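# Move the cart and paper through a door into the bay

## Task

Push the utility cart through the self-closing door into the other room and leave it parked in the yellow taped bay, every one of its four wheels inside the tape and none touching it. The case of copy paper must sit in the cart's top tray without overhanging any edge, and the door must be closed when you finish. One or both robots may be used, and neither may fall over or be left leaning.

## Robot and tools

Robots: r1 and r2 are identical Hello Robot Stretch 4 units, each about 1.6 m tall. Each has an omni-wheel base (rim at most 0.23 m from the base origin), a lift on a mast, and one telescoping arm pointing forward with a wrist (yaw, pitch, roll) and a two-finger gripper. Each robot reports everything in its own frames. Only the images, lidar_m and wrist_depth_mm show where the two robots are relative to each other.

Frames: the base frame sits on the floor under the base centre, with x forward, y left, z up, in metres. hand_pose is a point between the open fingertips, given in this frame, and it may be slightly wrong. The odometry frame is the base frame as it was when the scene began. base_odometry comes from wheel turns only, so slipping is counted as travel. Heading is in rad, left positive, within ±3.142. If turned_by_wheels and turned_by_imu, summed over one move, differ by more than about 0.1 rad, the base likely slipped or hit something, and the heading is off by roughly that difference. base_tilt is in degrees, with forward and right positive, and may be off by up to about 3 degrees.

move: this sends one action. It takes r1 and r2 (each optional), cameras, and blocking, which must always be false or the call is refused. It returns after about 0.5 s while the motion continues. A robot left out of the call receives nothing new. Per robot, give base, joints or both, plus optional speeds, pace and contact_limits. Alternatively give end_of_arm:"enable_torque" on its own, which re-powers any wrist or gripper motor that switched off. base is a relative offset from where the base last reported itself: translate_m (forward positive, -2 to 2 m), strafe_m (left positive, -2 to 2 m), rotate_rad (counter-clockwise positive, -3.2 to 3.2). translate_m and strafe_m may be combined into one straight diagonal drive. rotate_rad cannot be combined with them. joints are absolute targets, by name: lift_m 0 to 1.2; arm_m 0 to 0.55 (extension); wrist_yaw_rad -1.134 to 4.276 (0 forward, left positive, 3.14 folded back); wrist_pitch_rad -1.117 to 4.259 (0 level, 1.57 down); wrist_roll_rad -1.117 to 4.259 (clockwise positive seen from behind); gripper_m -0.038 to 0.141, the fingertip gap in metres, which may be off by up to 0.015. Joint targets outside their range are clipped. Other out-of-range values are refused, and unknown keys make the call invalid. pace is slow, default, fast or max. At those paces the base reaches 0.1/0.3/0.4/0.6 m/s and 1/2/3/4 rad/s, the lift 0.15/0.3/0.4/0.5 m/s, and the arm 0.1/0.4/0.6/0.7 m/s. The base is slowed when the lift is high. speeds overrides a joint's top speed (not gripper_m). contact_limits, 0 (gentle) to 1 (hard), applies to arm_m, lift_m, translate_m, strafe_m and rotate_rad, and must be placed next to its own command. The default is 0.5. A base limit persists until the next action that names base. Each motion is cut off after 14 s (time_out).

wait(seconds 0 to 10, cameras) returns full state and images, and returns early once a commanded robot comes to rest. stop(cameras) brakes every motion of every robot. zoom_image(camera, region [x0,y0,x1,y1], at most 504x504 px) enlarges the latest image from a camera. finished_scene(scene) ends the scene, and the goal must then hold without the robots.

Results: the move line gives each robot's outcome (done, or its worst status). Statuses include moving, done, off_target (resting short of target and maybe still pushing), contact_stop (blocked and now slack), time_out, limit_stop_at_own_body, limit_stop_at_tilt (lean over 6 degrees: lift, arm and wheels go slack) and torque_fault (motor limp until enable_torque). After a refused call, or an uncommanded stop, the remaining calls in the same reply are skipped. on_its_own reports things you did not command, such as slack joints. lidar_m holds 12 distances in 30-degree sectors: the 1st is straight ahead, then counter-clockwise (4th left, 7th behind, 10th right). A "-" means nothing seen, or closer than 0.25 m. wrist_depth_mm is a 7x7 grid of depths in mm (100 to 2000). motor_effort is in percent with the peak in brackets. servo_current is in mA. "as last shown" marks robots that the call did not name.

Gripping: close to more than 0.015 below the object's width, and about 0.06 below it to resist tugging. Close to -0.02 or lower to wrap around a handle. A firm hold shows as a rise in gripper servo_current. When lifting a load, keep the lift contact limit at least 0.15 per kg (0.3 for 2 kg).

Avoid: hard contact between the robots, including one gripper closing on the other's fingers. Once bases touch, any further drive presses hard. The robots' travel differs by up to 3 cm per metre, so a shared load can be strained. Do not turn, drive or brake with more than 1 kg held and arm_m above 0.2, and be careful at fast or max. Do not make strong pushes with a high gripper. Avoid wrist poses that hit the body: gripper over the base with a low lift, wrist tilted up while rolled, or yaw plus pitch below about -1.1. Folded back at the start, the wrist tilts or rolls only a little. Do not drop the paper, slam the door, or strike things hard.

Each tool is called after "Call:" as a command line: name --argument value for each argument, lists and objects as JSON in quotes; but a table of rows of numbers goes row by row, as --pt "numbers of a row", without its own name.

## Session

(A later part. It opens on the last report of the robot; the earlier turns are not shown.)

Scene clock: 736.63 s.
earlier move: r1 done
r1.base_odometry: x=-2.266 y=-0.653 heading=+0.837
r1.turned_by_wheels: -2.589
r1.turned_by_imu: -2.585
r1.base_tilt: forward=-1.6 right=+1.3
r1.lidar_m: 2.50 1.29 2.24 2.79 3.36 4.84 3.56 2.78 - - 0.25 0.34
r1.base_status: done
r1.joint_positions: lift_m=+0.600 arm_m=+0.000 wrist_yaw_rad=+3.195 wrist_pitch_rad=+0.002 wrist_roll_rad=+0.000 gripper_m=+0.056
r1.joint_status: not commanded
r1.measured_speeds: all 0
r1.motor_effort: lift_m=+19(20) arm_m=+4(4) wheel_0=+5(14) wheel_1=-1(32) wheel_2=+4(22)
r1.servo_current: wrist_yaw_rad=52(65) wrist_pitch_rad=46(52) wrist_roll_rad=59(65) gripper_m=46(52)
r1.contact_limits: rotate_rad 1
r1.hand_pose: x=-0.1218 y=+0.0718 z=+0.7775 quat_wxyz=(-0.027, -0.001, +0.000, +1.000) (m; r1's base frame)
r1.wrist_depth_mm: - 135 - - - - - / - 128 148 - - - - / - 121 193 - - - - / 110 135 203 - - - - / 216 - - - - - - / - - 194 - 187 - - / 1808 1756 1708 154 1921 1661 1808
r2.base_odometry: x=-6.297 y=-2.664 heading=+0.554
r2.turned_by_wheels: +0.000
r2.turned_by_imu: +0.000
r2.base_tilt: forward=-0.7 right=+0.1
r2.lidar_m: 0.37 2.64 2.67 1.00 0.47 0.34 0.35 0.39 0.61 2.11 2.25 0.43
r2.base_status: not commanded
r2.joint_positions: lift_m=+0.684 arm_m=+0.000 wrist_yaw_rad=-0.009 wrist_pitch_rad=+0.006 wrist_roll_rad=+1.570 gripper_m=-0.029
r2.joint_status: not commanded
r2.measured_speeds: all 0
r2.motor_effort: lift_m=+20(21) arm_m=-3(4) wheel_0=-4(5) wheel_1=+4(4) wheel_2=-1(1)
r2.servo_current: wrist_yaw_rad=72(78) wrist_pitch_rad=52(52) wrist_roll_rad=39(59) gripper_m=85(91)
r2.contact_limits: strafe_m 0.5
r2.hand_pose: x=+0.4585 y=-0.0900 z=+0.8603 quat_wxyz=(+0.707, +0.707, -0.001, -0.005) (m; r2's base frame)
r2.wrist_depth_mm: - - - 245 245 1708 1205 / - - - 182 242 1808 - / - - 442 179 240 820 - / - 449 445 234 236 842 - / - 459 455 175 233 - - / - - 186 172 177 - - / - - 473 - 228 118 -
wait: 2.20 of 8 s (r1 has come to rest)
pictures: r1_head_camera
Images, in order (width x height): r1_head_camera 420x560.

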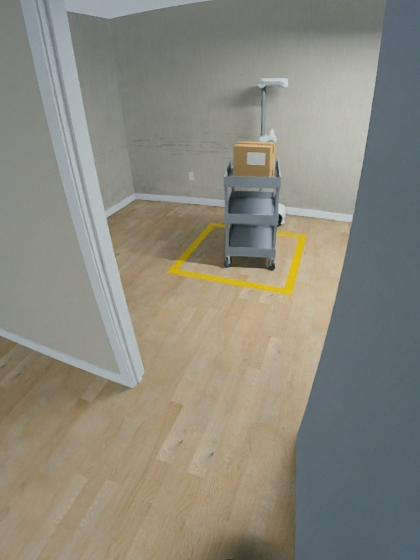

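Call:
move --r2 '{"base":{"translate_m":0.05},"pace":"slow","contact_limits":{"translate_m":0.5}}' --blocking false --cameras '[]'

Call:
wait --seconds 3 --cameras '[]'

Call:
move --r2 '{"joints":{"gripper_m":0.11}}' --blocking false --cameras '[]'

Call:
wait --seconds 3 --cameras '[]'

Call:
move --r2 '{"base":{"translate_m":-0.08},"pace":"slow"}' --blocking false --cameras '[]'

Call:
wait --seconds 3 --cameras '["r1_head_camera","r2_head_camera","r2_head_left_camera","r2_head_right_camera"]'

Call:
zoom_image --camera "r2_head_camera" --region '[60, 380, 400, 560]'

Call:
zoom_image --camera "r1_head_camera" --region '[150, 200, 330, 310]'

Scene clock: 753.27 s.
move: r2 moving
r1: as last shown
r1.turned_by_wheels: +0.000
r1.turned_by_imu: +0.000
r1.lidar_m: 2.50 1.31 2.21 2.79 3.38 4.82 3.56 2.79 - - 0.25 0.35
r1.motor_effort: lift_m=+20(20) arm_m=+4(4) wheel_0=+5(5) wheel_1=-1(2) wheel_2=+4(4)
r1.servo_current: wrist_yaw_rad=52(59) wrist_pitch_rad=46(46) wrist_roll_rad=33(65) gripper_m=46(46)
r1.contact_limits: rotate_rad 1
r1.wrist_depth_mm: - 135 - - - - - / - 127 148 - - - - / - 121 193 - - - - / 109 136 203 - - - - / 216 - - - - - - / - - 194 - 187 - - / 1756 1756 1708 153 1808 1661 1808
r2.base_odometry: x=-6.287 y=-2.658 heading=+0.554
r2.turned_by_wheels: +0.000
r2.turned_by_imu: +0.000
r2.base_tilt: forward=-0.7 right=+0.1
r2.lidar_m: 0.37 2.67 2.66 1.03 0.48 0.37 0.35 0.39 0.62 2.11 2.24 0.42
r2.base_status: translate_m moving
r2.joint_positions: lift_m=+0.684 arm_m=+0.000 wrist_yaw_rad=-0.009 wrist_pitch_rad=+0.006 wrist_roll_rad=+1.570 gripper_m=-0.029
r2.joint_status: not commanded
r2.measured_speeds: translate_m=+0.050 strafe_m=+0.000 rotate_rad=+0.002 lift_m=+0.000 arm_m=+0.000 wrist_yaw_rad=+0.000 wrist_pitch_rad=+0.000 wrist_roll_rad=+0.000
r2.motor_effort: lift_m=+21(21) arm_m=+1(4) wheel_0=+3(9) wheel_1=+6(7) wheel_2=-16(18)
r2.servo_current: wrist_yaw_rad=72(72) wrist_pitch_rad=52(52) wrist_roll_rad=46(52) gripper_m=85(85)
r2.contact_limits: translate_m 0.5
r2.hand_pose: x=+0.4585 y=-0.0900 z=+0.8603 quat_wxyz=(+0.707, +0.707, -0.001, -0.005) (m; r2's base frame)
r2.wrist_depth_mm: - - - 183 245 1661 1229 / - - - 180 241 1708 - / - - 439 177 238 831 - / - 445 442 233 235 831 - / - 459 455 173 232 - - / - - 185 170 177 - - / - - 469 - - 121 -
pictures: none
No camera images: "cameras" was empty.

Scene clock: 754.47 s.
earlier move: r2 done
r1.base_odometry: x=-2.266 y=-0.653 heading=+0.837
r1.turned_by_wheels: +0.000
r1.turned_by_imu: +0.000
r1.base_tilt: forward=-1.6 right=+1.3
r1.lidar_m: 2.46 1.33 2.24 2.79 3.38 4.84 3.56 2.79 - - 0.25 0.33
r1.base_status: not commanded
r1.joint_positions: lift_m=+0.600 arm_m=+0.000 wrist_yaw_rad=+3.195 wrist_pitch_rad=+0.002 wrist_roll_rad=+0.000 gripper_m=+0.056
r1.joint_status: not commanded
r1.measured_speeds: all 0
r1.motor_effort: lift_m=+19(20) arm_m=+4(4) wheel_0=+5(5) wheel_1=-1(2) wheel_2=+4(4)
r1.servo_current: wrist_yaw_rad=59(65) wrist_pitch_rad=39(46) wrist_roll_rad=52(65) gripper_m=39(46)
r1.contact_limits: rotate_rad 1
r1.hand_pose: x=-0.1218 y=+0.0718 z=+0.7775 quat_wxyz=(-0.027, -0.001, +0.000, +1.000) (m; r1's base frame)
r1.wrist_depth_mm: - 135 - - - - - / - 127 148 - - - - / - 121 193 - - - - / 110 136 204 - - - - / 216 - - - - - - / - - 193 - 187 - - / 1756 1756 1756 153 1756 1576 1808
r2.base_odometry: x=-6.255 y=-2.638 heading=+0.554
r2.turned_by_wheels: +0.000
r2.turned_by_imu: +0.001
r2.base_tilt: forward=-0.7 right=+0.1
r2.lidar_m: 0.40 0.41 2.67 1.12 0.52 0.40 0.39 0.44 0.67 2.13 2.31 0.42
r2.base_status: done
r2.joint_positions: lift_m=+0.684 arm_m=+0.000 wrist_yaw_rad=-0.005 wrist_pitch_rad=+0.006 wrist_roll_rad=+1.570 gripper_m=-0.029
r2.joint_status: not commanded
r2.measured_speeds: all 0
r2.motor_effort: lift_m=+21(21) arm_m=+4(4) wheel_0=+7(11) wheel_1=+6(9) wheel_2=-9(18)
r2.servo_current: wrist_yaw_rad=46(72) wrist_pitch_rad=46(59) wrist_roll_rad=39(59) gripper_m=85(91)
r2.contact_limits: translate_m 0.5
r2.hand_pose: x=+0.4588 y=-0.0888 z=+0.8603 quat_wxyz=(+0.707, +0.707, +0.000, -0.004) (m; r2's base frame)
r2.wrist_depth_mm: - - - 179 241 1661 1229 / - - - 178 238 1863 - / - - 439 176 236 831 - / - 449 445 233 234 842 - / - 455 452 173 231 - - / - - 186 171 177 - - / - - 477 - - 1464 -
wait: 1.20 of 3 s (r2 has come to rest)
pictures: none
No camera images: "cameras" was empty.

Scene clock: 754.97 s.
move: r2 moving
r1: as last shown
r1.lidar_m: 2.44 1.34 2.22 2.79 3.40 4.83 3.57 2.80 - - 0.25 0.34
r1.motor_effort: lift_m=+19(20) arm_m=+4(4) wheel_0=+5(6) wheel_1=-1(2) wheel_2=+4(4)
r1.servo_current: wrist_yaw_rad=65(72) wrist_pitch_rad=39(46) wrist_roll_rad=39(72) gripper_m=39(46)
r1.contact_limits: rotate_rad 1
r1.wrist_depth_mm: - 135 - - - - - / - 127 148 - - - - / - 121 193 - - - - / 110 135 203 - - - - / 216 - - - - - - / - - 193 - 187 - - / 1756 1756 1756 153 1756 1708 1808
r2.base_odometry: x=-6.255 y=-2.638 heading=+0.554
r2.turned_by_wheels: +0.000
r2.turned_by_imu: +0.000
r2.base_tilt: forward=-0.7 right=+0.1
r2.lidar_m: 0.38 0.41 2.66 1.14 0.55 0.39 0.40 0.43 0.70 2.11 2.28 0.44
r2.base_status: not commanded
r2.joint_positions: lift_m=+0.684 arm_m=+0.000 wrist_yaw_rad=-0.005 wrist_pitch_rad=+0.006 wrist_roll_rad=+1.570 gripper_m=-0.003
r2.joint_status: gripper_m moving
r2.measured_speeds: all 0
r2.motor_effort: lift_m=+21(21) arm_m=+4(4) wheel_0=+6(7) wheel_1=+7(7) wheel_2=-9(9)
r2.servo_current: wrist_yaw_rad=72(72) wrist_pitch_rad=46(59) wrist_roll_rad=46(59) gripper_m=91(104)
r2.contact_limits: translate_m 0.5
r2.hand_pose: x=+0.4588 y=-0.0888 z=+0.8603 quat_wxyz=(+0.707, +0.707, +0.000, -0.004) (m; r2's base frame)
r2.wrist_depth_mm: - - - 183 244 1661 1229 / - - - 181 242 1863 - / - - 442 180 239 820 - / - 452 449 178 238 842 - / - 459 455 177 236 831 - / - - 189 175 172 - - / - - 480 - - 1708 -
pictures: none
No camera images: "cameras" was empty.

Scene clock: 756.57 s.
earlier move: r2 done
r1.base_odometry: x=-2.266 y=-0.653 heading=+0.837
r1.turned_by_wheels: +0.000
r1.turned_by_imu: +0.000
r1.base_tilt: forward=-1.6 right=+1.3
r1.lidar_m: 2.43 1.29 2.26 2.79 3.41 4.85 3.56 2.74 - - 0.25 0.32
r1.base_status: not commanded
r1.joint_positions: lift_m=+0.600 arm_m=+0.000 wrist_yaw_rad=+3.195 wrist_pitch_rad=+0.002 wrist_roll_rad=+0.000 gripper_m=+0.056
r1.joint_status: not commanded
r1.measured_speeds: all 0
r1.motor_effort: lift_m=+20(20) arm_m=+4(4) wheel_0=+5(6) wheel_1=-1(2) wheel_2=+4(4)
r1.servo_current: wrist_yaw_rad=39(72) wrist_pitch_rad=46(52) wrist_roll_rad=39(72) gripper_m=46(46)
r1.contact_limits: rotate_rad 1
r1.hand_pose: x=-0.1218 y=+0.0718 z=+0.7775 quat_wxyz=(-0.027, -0.001, +0.000, +1.000) (m; r1's base frame)
r1.wrist_depth_mm: - 135 - - - - - / - 127 148 - - - - / - 122 193 - - - - / 110 135 202 - - - - / 216 - - - - - - / - - 194 - 187 - - / 1756 1756 1808 153 1863 1661 1863
r2.base_odometry: x=-6.255 y=-2.638 heading=+0.554
r2.turned_by_wheels: +0.000
r2.turned_by_imu: +0.000
r2.base_tilt: forward=-0.7 right=+0.0
r2.lidar_m: 0.38 0.44 2.66 1.13 0.54 0.39 0.39 0.46 0.69 2.12 2.28 0.44
r2.base_status: not commanded
r2.joint_positions: lift_m=+0.684 arm_m=+0.000 wrist_yaw_rad=-0.004 wrist_pitch_rad=+0.006 wrist_roll_rad=+1.570 gripper_m=+0.110
r2.joint_status: all done
r2.measured_speeds: all 0
r2.motor_effort: lift_m=+20(21) arm_m=+4(4) wheel_0=+7(7) wheel_1=+6(7) wheel_2=-8(9)
r2.servo_current: wrist_yaw_rad=39(72) wrist_pitch_rad=46(59) wrist_roll_rad=46(59) gripper_m=52(124)
r2.contact_limits: translate_m 0.5
r2.hand_pose: x=+0.4589 y=-0.0886 z=+0.8603 quat_wxyz=(+0.707, +0.707, +0.001, -0.003) (m; r2's base frame)
r2.wrist_depth_mm: - - - 186 246 1661 1229 / - - - 184 245 1708 - / - - 445 182 243 842 - / - 452 452 181 240 831 - / - 466 462 180 239 842 - / - - 189 179 185 - - / - - 484 - 236 - -
wait: 1.60 of 3 s (r2 has come to rest)
pictures: none
No camera images: "cameras" was empty.

Scene clock: 757.07 s.
move: r2 moving
r1: as last shown
r1.lidar_m: 2.45 1.31 2.24 2.79 3.40 4.84 3.57 2.78 - - 0.25 0.36
r1.servo_current: wrist_yaw_rad=39(59) wrist_pitch_rad=39(46) wrist_roll_rad=39(65) gripper_m=39(46)
r1.contact_limits: rotate_rad 1
r1.wrist_depth_mm: - 135 - - - - - / - 127 148 - - - - / - 122 194 - - - - / 110 136 202 - - - - / 216 - - - - - - / - - 194 - 187 - - / 1756 1708 1756 153 1808 1708 1808
r2.base_odometry: x=-6.265 y=-2.644 heading=+0.554
r2.turned_by_wheels: +0.000
r2.turned_by_imu: +0.000
r2.base_tilt: forward=-0.7 right=+0.1
r2.lidar_m: 0.40 0.44 2.68 1.11 0.50 0.38 0.37 0.41 0.67 2.12 2.24 0.45
r2.base_status: translate_m moving
r2.joint_positions: lift_m=+0.684 arm_m=+0.000 wrist_yaw_rad=-0.003 wrist_pitch_rad=+0.004 wrist_roll_rad=+1.570 gripper_m=+0.110
r2.joint_status: not commanded
r2.measured_speeds: translate_m=-0.047 strafe_m=+0.000 rotate_rad=-0.003 lift_m=+0.006 arm_m=+0.000 wrist_yaw_rad=+0.000 wrist_pitch_rad=-0.041 wrist_roll_rad=+0.000
r2.motor_effort: lift_m=+19(21) arm_m=+4(4) wheel_0=-7(8) wheel_1=-6(6) wheel_2=+8(9)
r2.servo_current: wrist_yaw_rad=59(59) wrist_pitch_rad=39(46) wrist_roll_rad=46(59) gripper_m=46(59)
r2.hand_pose: x=+0.4590 y=-0.0883 z=+0.8609 quat_wxyz=(+0.707, +0.707, +0.000, -0.003) (m; r2's base frame)
r2.wrist_depth_mm: - - - 196 257 1708 1255 / - - - 253 254 1863 - / - - 455 193 251 854 - / - - 459 191 250 842 - / - - 469 189 249 - - / - - 198 187 195 - - / - - 492 - 244 1808 -
pictures: none
No camera images: "cameras" was empty.

Scene clock: 758.63 s.
earlier move: r2 done
r1.base_odometry: x=-2.266 y=-0.653 heading=+0.837
r1.turned_by_wheels: +0.000
r1.turned_by_imu: +0.000
r1.base_tilt: forward=-1.6 right=+1.3
r1.lidar_m: 2.42 1.33 2.21 2.81 3.42 4.83 3.55 2.79 - - 0.25 0.37
r1.base_status: not commanded
r1.joint_positions: lift_m=+0.600 arm_m=+0.000 wrist_yaw_rad=+3.195 wrist_pitch_rad=+0.002 wrist_roll_rad=+0.000 gripper_m=+0.056
r1.joint_status: not commanded
r1.measured_speeds: all 0
r1.motor_effort: lift_m=+20(20) arm_m=+4(4) wheel_0=+5(6) wheel_1=-2(2) wheel_2=+4(4)
r1.servo_current: wrist_yaw_rad=39(65) wrist_pitch_rad=39(46) wrist_roll_rad=52(65) gripper_m=33(52)
r1.contact_limits: rotate_rad 1
r1.hand_pose: x=-0.1218 y=+0.0718 z=+0.7775 quat_wxyz=(-0.027, -0.001, +0.000, +1.000) (m; r1's base frame)
r1.wrist_depth_mm: - 135 - - - - - / - 127 148 - - - - / - 121 193 - - - - / 110 136 202 - - - - / 216 - - - - - - / - - 195 - 187 - - / 1756 1808 1756 153 1863 1661 1863
r2.base_odometry: x=-6.323 y=-2.680 heading=+0.554
r2.turned_by_wheels: +0.000
r2.turned_by_imu: +0.000
r2.base_tilt: forward=-0.6 right=+0.1
r2.lidar_m: 0.45 2.68 2.67 0.92 0.42 0.32 0.32 0.35 0.57 2.10 2.22 0.52
r2.base_status: done
r2.joint_positions: lift_m=+0.684 arm_m=+0.000 wrist_yaw_rad=-0.003 wrist_pitch_rad=+0.004 wrist_roll_rad=+1.570 gripper_m=+0.110
r2.joint_status: not commanded
r2.measured_speeds: all 0
r2.motor_effort: lift_m=+18(21) arm_m=+4(4) wheel_0=-4(10) wheel_1=-3(8) wheel_2=+5(10)
r2.servo_current: wrist_yaw_rad=52(59) wrist_pitch_rad=46(52) wrist_roll_rad=46(59) gripper_m=52(59)
r2.hand_pose: x=+0.4590 y=-0.0882 z=+0.8610 quat_wxyz=(+0.707, +0.707, +0.000, -0.002) (m; r2's base frame)
r2.wrist_depth_mm: - - - 325 332 1576 473 / - - - 320 - 1756 - / - - 517 319 320 904 - / - - 525 317 317 917 - / - - 544 315 314 - - / - - 198 254 191 - - / - - - - - 1708 -
wait: 1.57 of 3 s (r2 has come to rest)
pictures: r1_head_camera, r2_head_camera, r2_head_left_camera, r2_head_right_camera
Images, in order (width x height): r1_head_camera 420x560, r2_head_camera 420x560, r2_head_left_camera 420x672, r2_head_right_camera 420x672.

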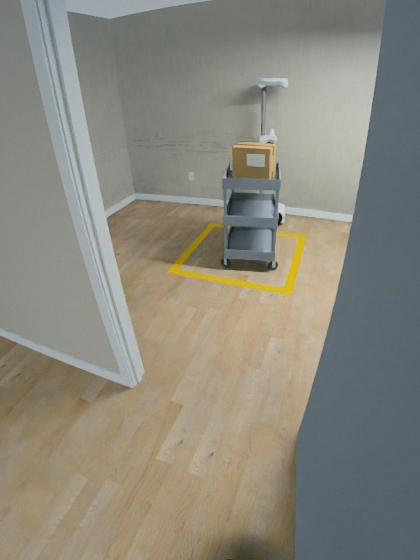

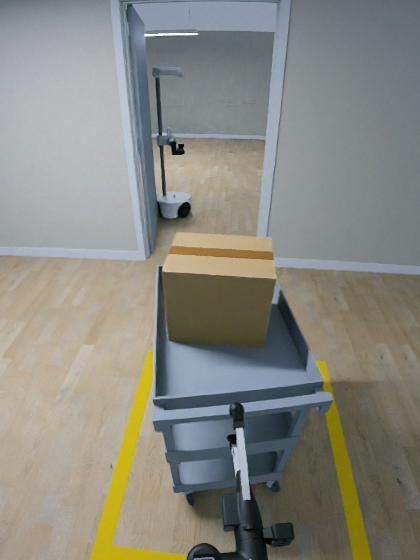

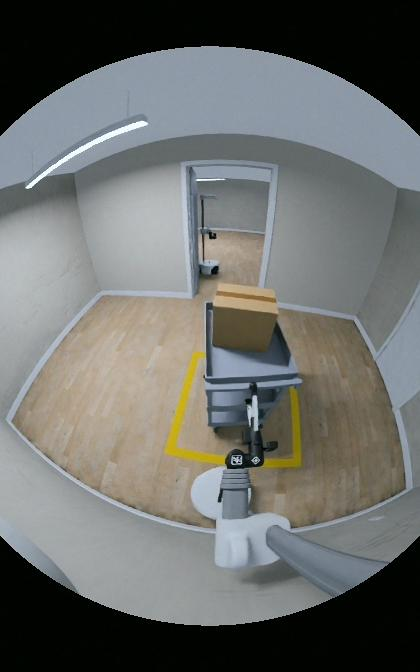

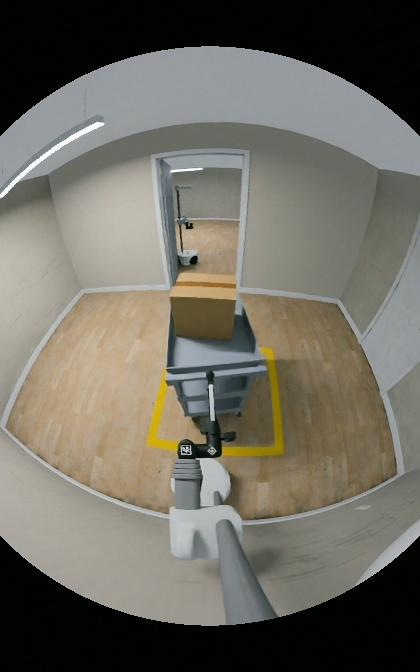

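Scaled by 1.482 from the camera's 420x560 image, which has a finer 1200x1600 frame.

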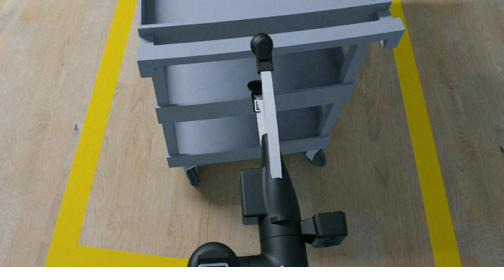

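Scaled by 2.800 from the camera's 420x560 image, which has a finer 600x800 frame.

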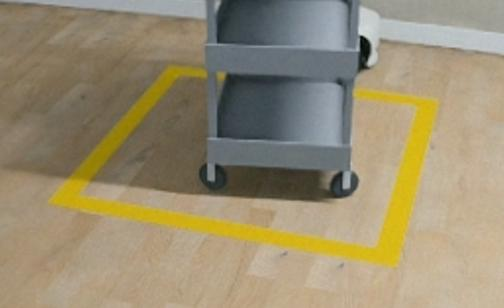

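Call:
move --blocking false --cameras '["r1_head_camera"]'

Scene clock: 767.50 s.
r1.base_odometry: x=-2.266 y=-0.653 heading=+0.837
r1.turned_by_wheels: +0.000
r1.turned_by_imu: +0.000
r1.base_tilt: forward=-1.6 right=+1.3
r1.lidar_m: 2.44 1.31 2.22 2.78 3.39 4.84 3.55 2.76 - - 0.25 0.36
r1.base_status: not commanded
r1.joint_positions: lift_m=+0.600 arm_m=+0.000 wrist_yaw_rad=+3.195 wrist_pitch_rad=+0.002 wrist_roll_rad=+0.000 gripper_m=+0.056
r1.joint_status: not commanded
r1.measured_speeds: all 0
r1.motor_effort: lift_m=+19(20) arm_m=+4(4) wheel_0=+5(6) wheel_1=-1(2) wheel_2=+4(4)
r1.servo_current: wrist_yaw_rad=65(65) wrist_pitch_rad=39(46) wrist_roll_rad=33(65) gripper_m=39(52)
r1.contact_limits: rotate_rad 1
r1.hand_pose: x=-0.1218 y=+0.0718 z=+0.7775 quat_wxyz=(-0.027, -0.001, +0.000, +1.000) (m; r1's base frame)
r1.wrist_depth_mm: - 135 - - - - - / - 127 148 - - - - / - 121 193 - - - - / 110 136 202 - - - - / 216 - - - - - - / - - 194 - 187 - - / 1756 1808 1756 153 1808 1708 1756
r2.base_odometry: x=-6.323 y=-2.680 heading=+0.554
r2.turned_by_wheels: +0.000
r2.turned_by_imu: +0.000
r2.base_tilt: forward=-0.7 right=+0.0
r2.lidar_m: 0.46 2.70 2.67 0.91 0.42 0.34 0.32 0.34 0.54 2.10 2.26 0.51
r2.base_status: done
r2.joint_positions: lift_m=+0.684 arm_m=+0.000 wrist_yaw_rad=-0.003 wrist_pitch_rad=+0.004 wrist_roll_rad=+1.570 gripper_m=+0.110
r2.joint_status: not commanded
r2.measured_speeds: all 0
r2.motor_effort: lift_m=+18(21) arm_m=+4(4) wheel_0=-4(10) wheel_1=-4(8) wheel_2=+5(10)
r2.servo_current: wrist_yaw_rad=52(59) wrist_pitch_rad=39(52) wrist_roll_rad=39(59) gripper_m=46(59)
r2.hand_pose: x=+0.4590 y=-0.0882 z=+0.8610 quat_wxyz=(+0.707, +0.707, +0.000, -0.002) (m; r2's base frame)
r2.wrist_depth_mm: - - - 325 332 1618 469 / - - - 324 - 1661 - / - - 517 320 320 891 - / - - 525 317 317 917 - / - - 539 314 317 - - / - - 198 254 191 - - / - - - - - 1756 -
pictures: r1_head_camera
Images, in order (width x height): r1_head_camera 420x560.

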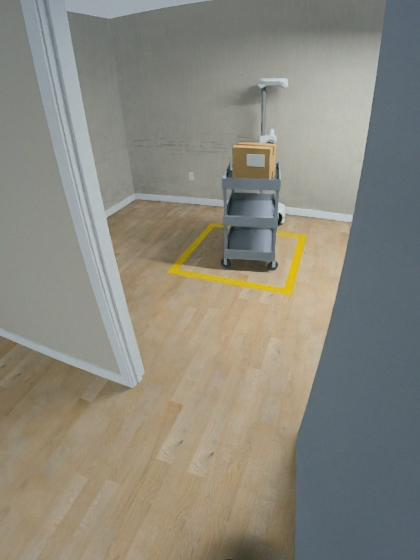

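Call:
move --blocking false --cameras '[]' --r1 '{"base":{"translate_m":-1.1,"strafe_m":0.3},"contact_limits":{"translate_m":0.7}}'

Call:
wait --seconds 6 --cameras '["r1_head_camera"]'

Scene clock: 771.07 s.
move: r1 moving
r1.base_odometry: x=-2.293 y=-0.671 heading=+0.837
r1.turned_by_wheels: +0.000
r1.turned_by_imu: +0.000
r1.base_tilt: forward=-1.6 right=+1.3
r1.lidar_m: 2.48 1.32 2.29 2.76 3.42 4.81 3.57 2.52 - - 0.25 0.34
r1.base_status: translate_m moving; strafe_m moving
r1.joint_positions: lift_m=+0.600 arm_m=+0.000 wrist_yaw_rad=+3.195 wrist_pitch_rad=+0.002 wrist_roll_rad=+0.000 gripper_m=+0.056
r1.joint_status: not commanded
r1.measured_speeds: translate_m=-0.122 strafe_m=+0.034 rotate_rad=+0.006 lift_m=+0.000 arm_m=+0.000 wrist_yaw_rad=+0.000 wrist_pitch_rad=+0.000 wrist_roll_rad=+0.000
r1.motor_effort: lift_m=+19(20) arm_m=+4(4) wheel_0=-6(7) wheel_1=-6(11) wheel_2=+10(13)
r1.servo_current: wrist_yaw_rad=72(72) wrist_pitch_rad=39(46) wrist_roll_rad=52(59) gripper_m=39(46)
r1.contact_limits: translate_m 0.7
r1.hand_pose: x=-0.1218 y=+0.0718 z=+0.7775 quat_wxyz=(-0.027, -0.001, +0.000, +1.000) (m; r1's base frame)
r1.wrist_depth_mm: - 135 - - - - - / - 127 148 - - - - / - 121 193 - - - - / 110 135 203 - - - - / 216 - - - - - - / - - 194 - 187 - - / 1708 1808 1756 153 1863 1661 1808
r2: as last shown
r2.base_tilt: forward=-0.7 right=+0.1
r2.lidar_m: 0.46 2.69 2.70 0.92 0.43 0.34 0.32 0.35 0.54 2.10 2.25 0.52
r2.motor_effort: lift_m=+18(18) arm_m=+4(4) wheel_0=-4(4) wheel_1=-4(4) wheel_2=+5(5)
r2.servo_current: wrist_yaw_rad=33(52) wrist_pitch_rad=39(46) wrist_roll_rad=46(52) gripper_m=46(52)
r2.wrist_depth_mm: - - - 325 329 1576 469 / - - - 322 - 1661 - / - - 521 320 320 891 - / - - 530 319 319 917 - / - - 539 315 314 - - / - - 198 254 191 - - / - - - - - 1708 -
pictures: none
No camera images: "cameras" was empty.

Scene clock: 775.83 s.
earlier move: r1 done
r1.base_odometry: x=-3.226 y=-1.269 heading=+0.837
r1.turned_by_wheels: +0.000
r1.turned_by_imu: +0.000
r1.base_tilt: forward=-1.6 right=+1.3
r1.lidar_m: 1.83 2.50 2.86 2.87 3.48 3.70 3.40 2.06 1.86 1.86 2.27 2.00
r1.base_status: done
r1.joint_positions: lift_m=+0.600 arm_m=+0.000 wrist_yaw_rad=+3.195 wrist_pitch_rad=+0.002 wrist_roll_rad=+0.000 gripper_m=+0.056
r1.joint_status: not commanded
r1.measured_speeds: all 0
r1.motor_effort: lift_m=+19(20) arm_m=+4(4) wheel_0=-2(10) wheel_1=-2(11) wheel_2=+0(13)
r1.servo_current: wrist_yaw_rad=52(72) wrist_pitch_rad=39(52) wrist_roll_rad=52(65) gripper_m=39(52)
r1.contact_limits: translate_m 0.7
r1.hand_pose: x=-0.1218 y=+0.0718 z=+0.7775 quat_wxyz=(-0.027, -0.001, +0.000, +1.000) (m; r1's base frame)
r1.wrist_depth_mm: - 134 - - - - - / - 124 145 - - - - / - 126 189 - - - - / 109 135 212 - - - - / 216 - - - - - - / - - 193 - 188 - - / 1756 1756 1756 153 1756 1661 1756
r2.base_odometry: x=-6.323 y=-2.680 heading=+0.554
r2.turned_by_wheels: +0.000
r2.turned_by_imu: +0.001
r2.base_tilt: forward=-0.6 right=+0.1
r2.lidar_m: 0.46 2.69 2.70 0.91 0.41 0.30 0.32 0.36 0.56 2.09 2.24 0.50
r2.base_status: not commanded
r2.joint_positions: lift_m=+0.684 arm_m=+0.000 wrist_yaw_rad=-0.003 wrist_pitch_rad=+0.004 wrist_roll_rad=+1.570 gripper_m=+0.110
r2.joint_status: not commanded
r2.measured_speeds: all 0
r2.motor_effort: lift_m=+18(18) arm_m=+4(4) wheel_0=-4(5) wheel_1=-4(4) wheel_2=+5(6)
r2.servo_current: wrist_yaw_rad=52(59) wrist_pitch_rad=46(52) wrist_roll_rad=52(59) gripper_m=52(59)
r2.hand_pose: x=+0.4590 y=-0.0882 z=+0.8610 quat_wxyz=(+0.707, +0.707, +0.000, -0.002) (m; r2's base frame)
r2.wrist_depth_mm: - - - 327 330 1537 473 / - - - 322 - 1708 - / - - 517 320 320 904 - / - - 525 319 320 917 - / - - 539 314 314 - - / - - 198 253 191 - - / - - - - - 1708 -
wait: 4.77 of 6 s (r1 has come to rest)
pictures: r1_head_camera
Images, in order (width x height): r1_head_camera 420x560.

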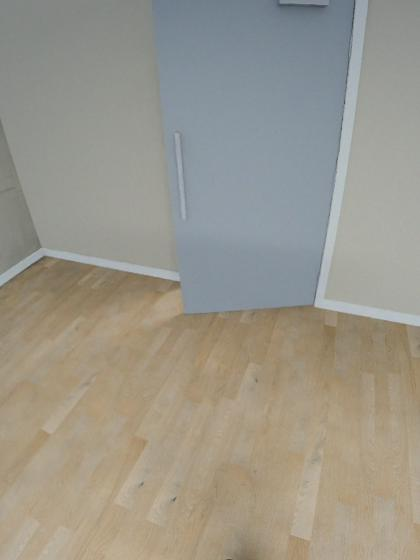

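Still closing.

Call:
wait --seconds 3 --cameras '["r1_head_camera","r2_head_camera"]'

Scene clock: 781.20 s.
r1.base_odometry: x=-3.226 y=-1.269 heading=+0.837
r1.turned_by_wheels: +0.000
r1.turned_by_imu: +0.000
r1.base_tilt: forward=-1.6 right=+1.3
r1.lidar_m: 2.08 2.56 2.85 2.89 3.47 3.71 3.39 2.08 1.88 1.88 2.27 2.01
r1.base_status: done
r1.joint_positions: lift_m=+0.600 arm_m=+0.000 wrist_yaw_rad=+3.195 wrist_pitch_rad=+0.002 wrist_roll_rad=+0.000 gripper_m=+0.056
r1.joint_status: not commanded
r1.measured_speeds: all 0
r1.motor_effort: lift_m=+19(20) arm_m=+4(4) wheel_0=-2(10) wheel_1=-2(11) wheel_2=+0(13)
r1.servo_current: wrist_yaw_rad=59(72) wrist_pitch_rad=33(52) wrist_roll_rad=46(65) gripper_m=39(52)
r1.contact_limits: translate_m 0.7
r1.hand_pose: x=-0.1218 y=+0.0718 z=+0.7775 quat_wxyz=(-0.027, -0.001, +0.000, +1.000) (m; r1's base frame)
r1.wrist_depth_mm: - 135 - - - - - / - 124 145 - - - - / - 126 189 - - - - / 109 135 212 - - - - / 216 - - - - - - / - - 194 - 187 - - / 1756 1756 1808 154 1756 1618 1808
r2.base_odometry: x=-6.323 y=-2.680 heading=+0.554
r2.turned_by_wheels: +0.000
r2.turned_by_imu: +0.001
r2.base_tilt: forward=-0.7 right=+0.0
r2.lidar_m: 0.45 2.70 2.68 0.91 0.43 0.33 0.32 0.37 0.57 2.10 2.22 0.49
r2.base_status: not commanded
r2.joint_positions: lift_m=+0.684 arm_m=+0.000 wrist_yaw_rad=-0.003 wrist_pitch_rad=+0.004 wrist_roll_rad=+1.570 gripper_m=+0.110
r2.joint_status: not commanded
r2.measured_speeds: all 0
r2.motor_effort: lift_m=+18(18) arm_m=+4(4) wheel_0=-4(5) wheel_1=-4(4) wheel_2=+5(6)
r2.servo_current: wrist_yaw_rad=33(59) wrist_pitch_rad=46(52) wrist_roll_rad=52(59) gripper_m=52(59)
r2.hand_pose: x=+0.4590 y=-0.0882 z=+0.8610 quat_wxyz=(+0.707, +0.707, +0.000, -0.002) (m; r2's base frame)
r2.wrist_depth_mm: - - - 324 330 1618 477 / - - - 322 - 1708 - / - - 517 319 320 904 - / - - 525 319 319 917 - / - - 539 315 314 - - / - - 198 254 190 - - / - - - - - 1756 -
wait: 3.00 s; at rest from the start
pictures: r1_head_camera, r2_head_camera
Images, in order (width x height): r1_head_camera 420x560, r2_head_camera 420x560.

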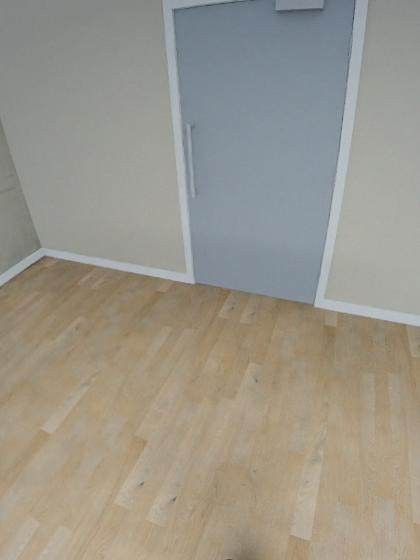

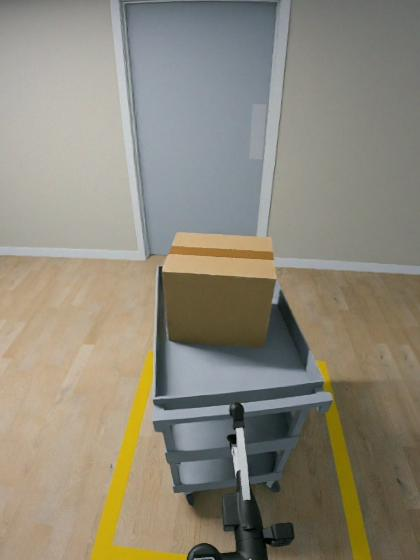

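Call:
zoom_image --camera "r1_head_camera" --region '[150, 0, 380, 320]'

Call:
zoom_image --camera "r2_head_camera" --region '[120, 220, 350, 430]'

Scaled by 1.575 from the camera's 420x560 image, which has a finer 600x800 frame.

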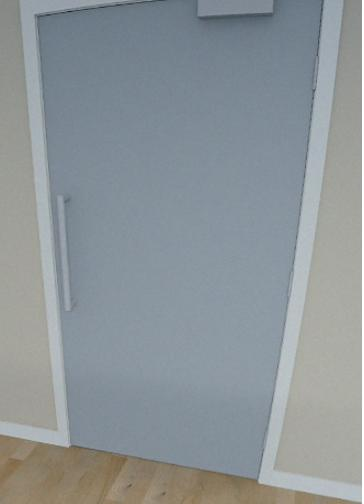

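Scaled by 2.191 from the camera's 420x560 image, which has a finer 1200x1600 frame.

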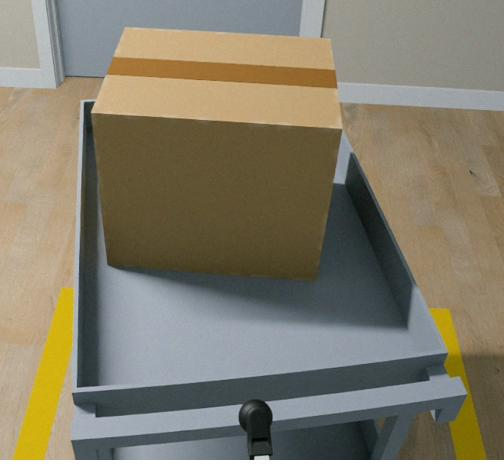

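Call:
finished_scene --scene 2

The scene is finished: the task was done.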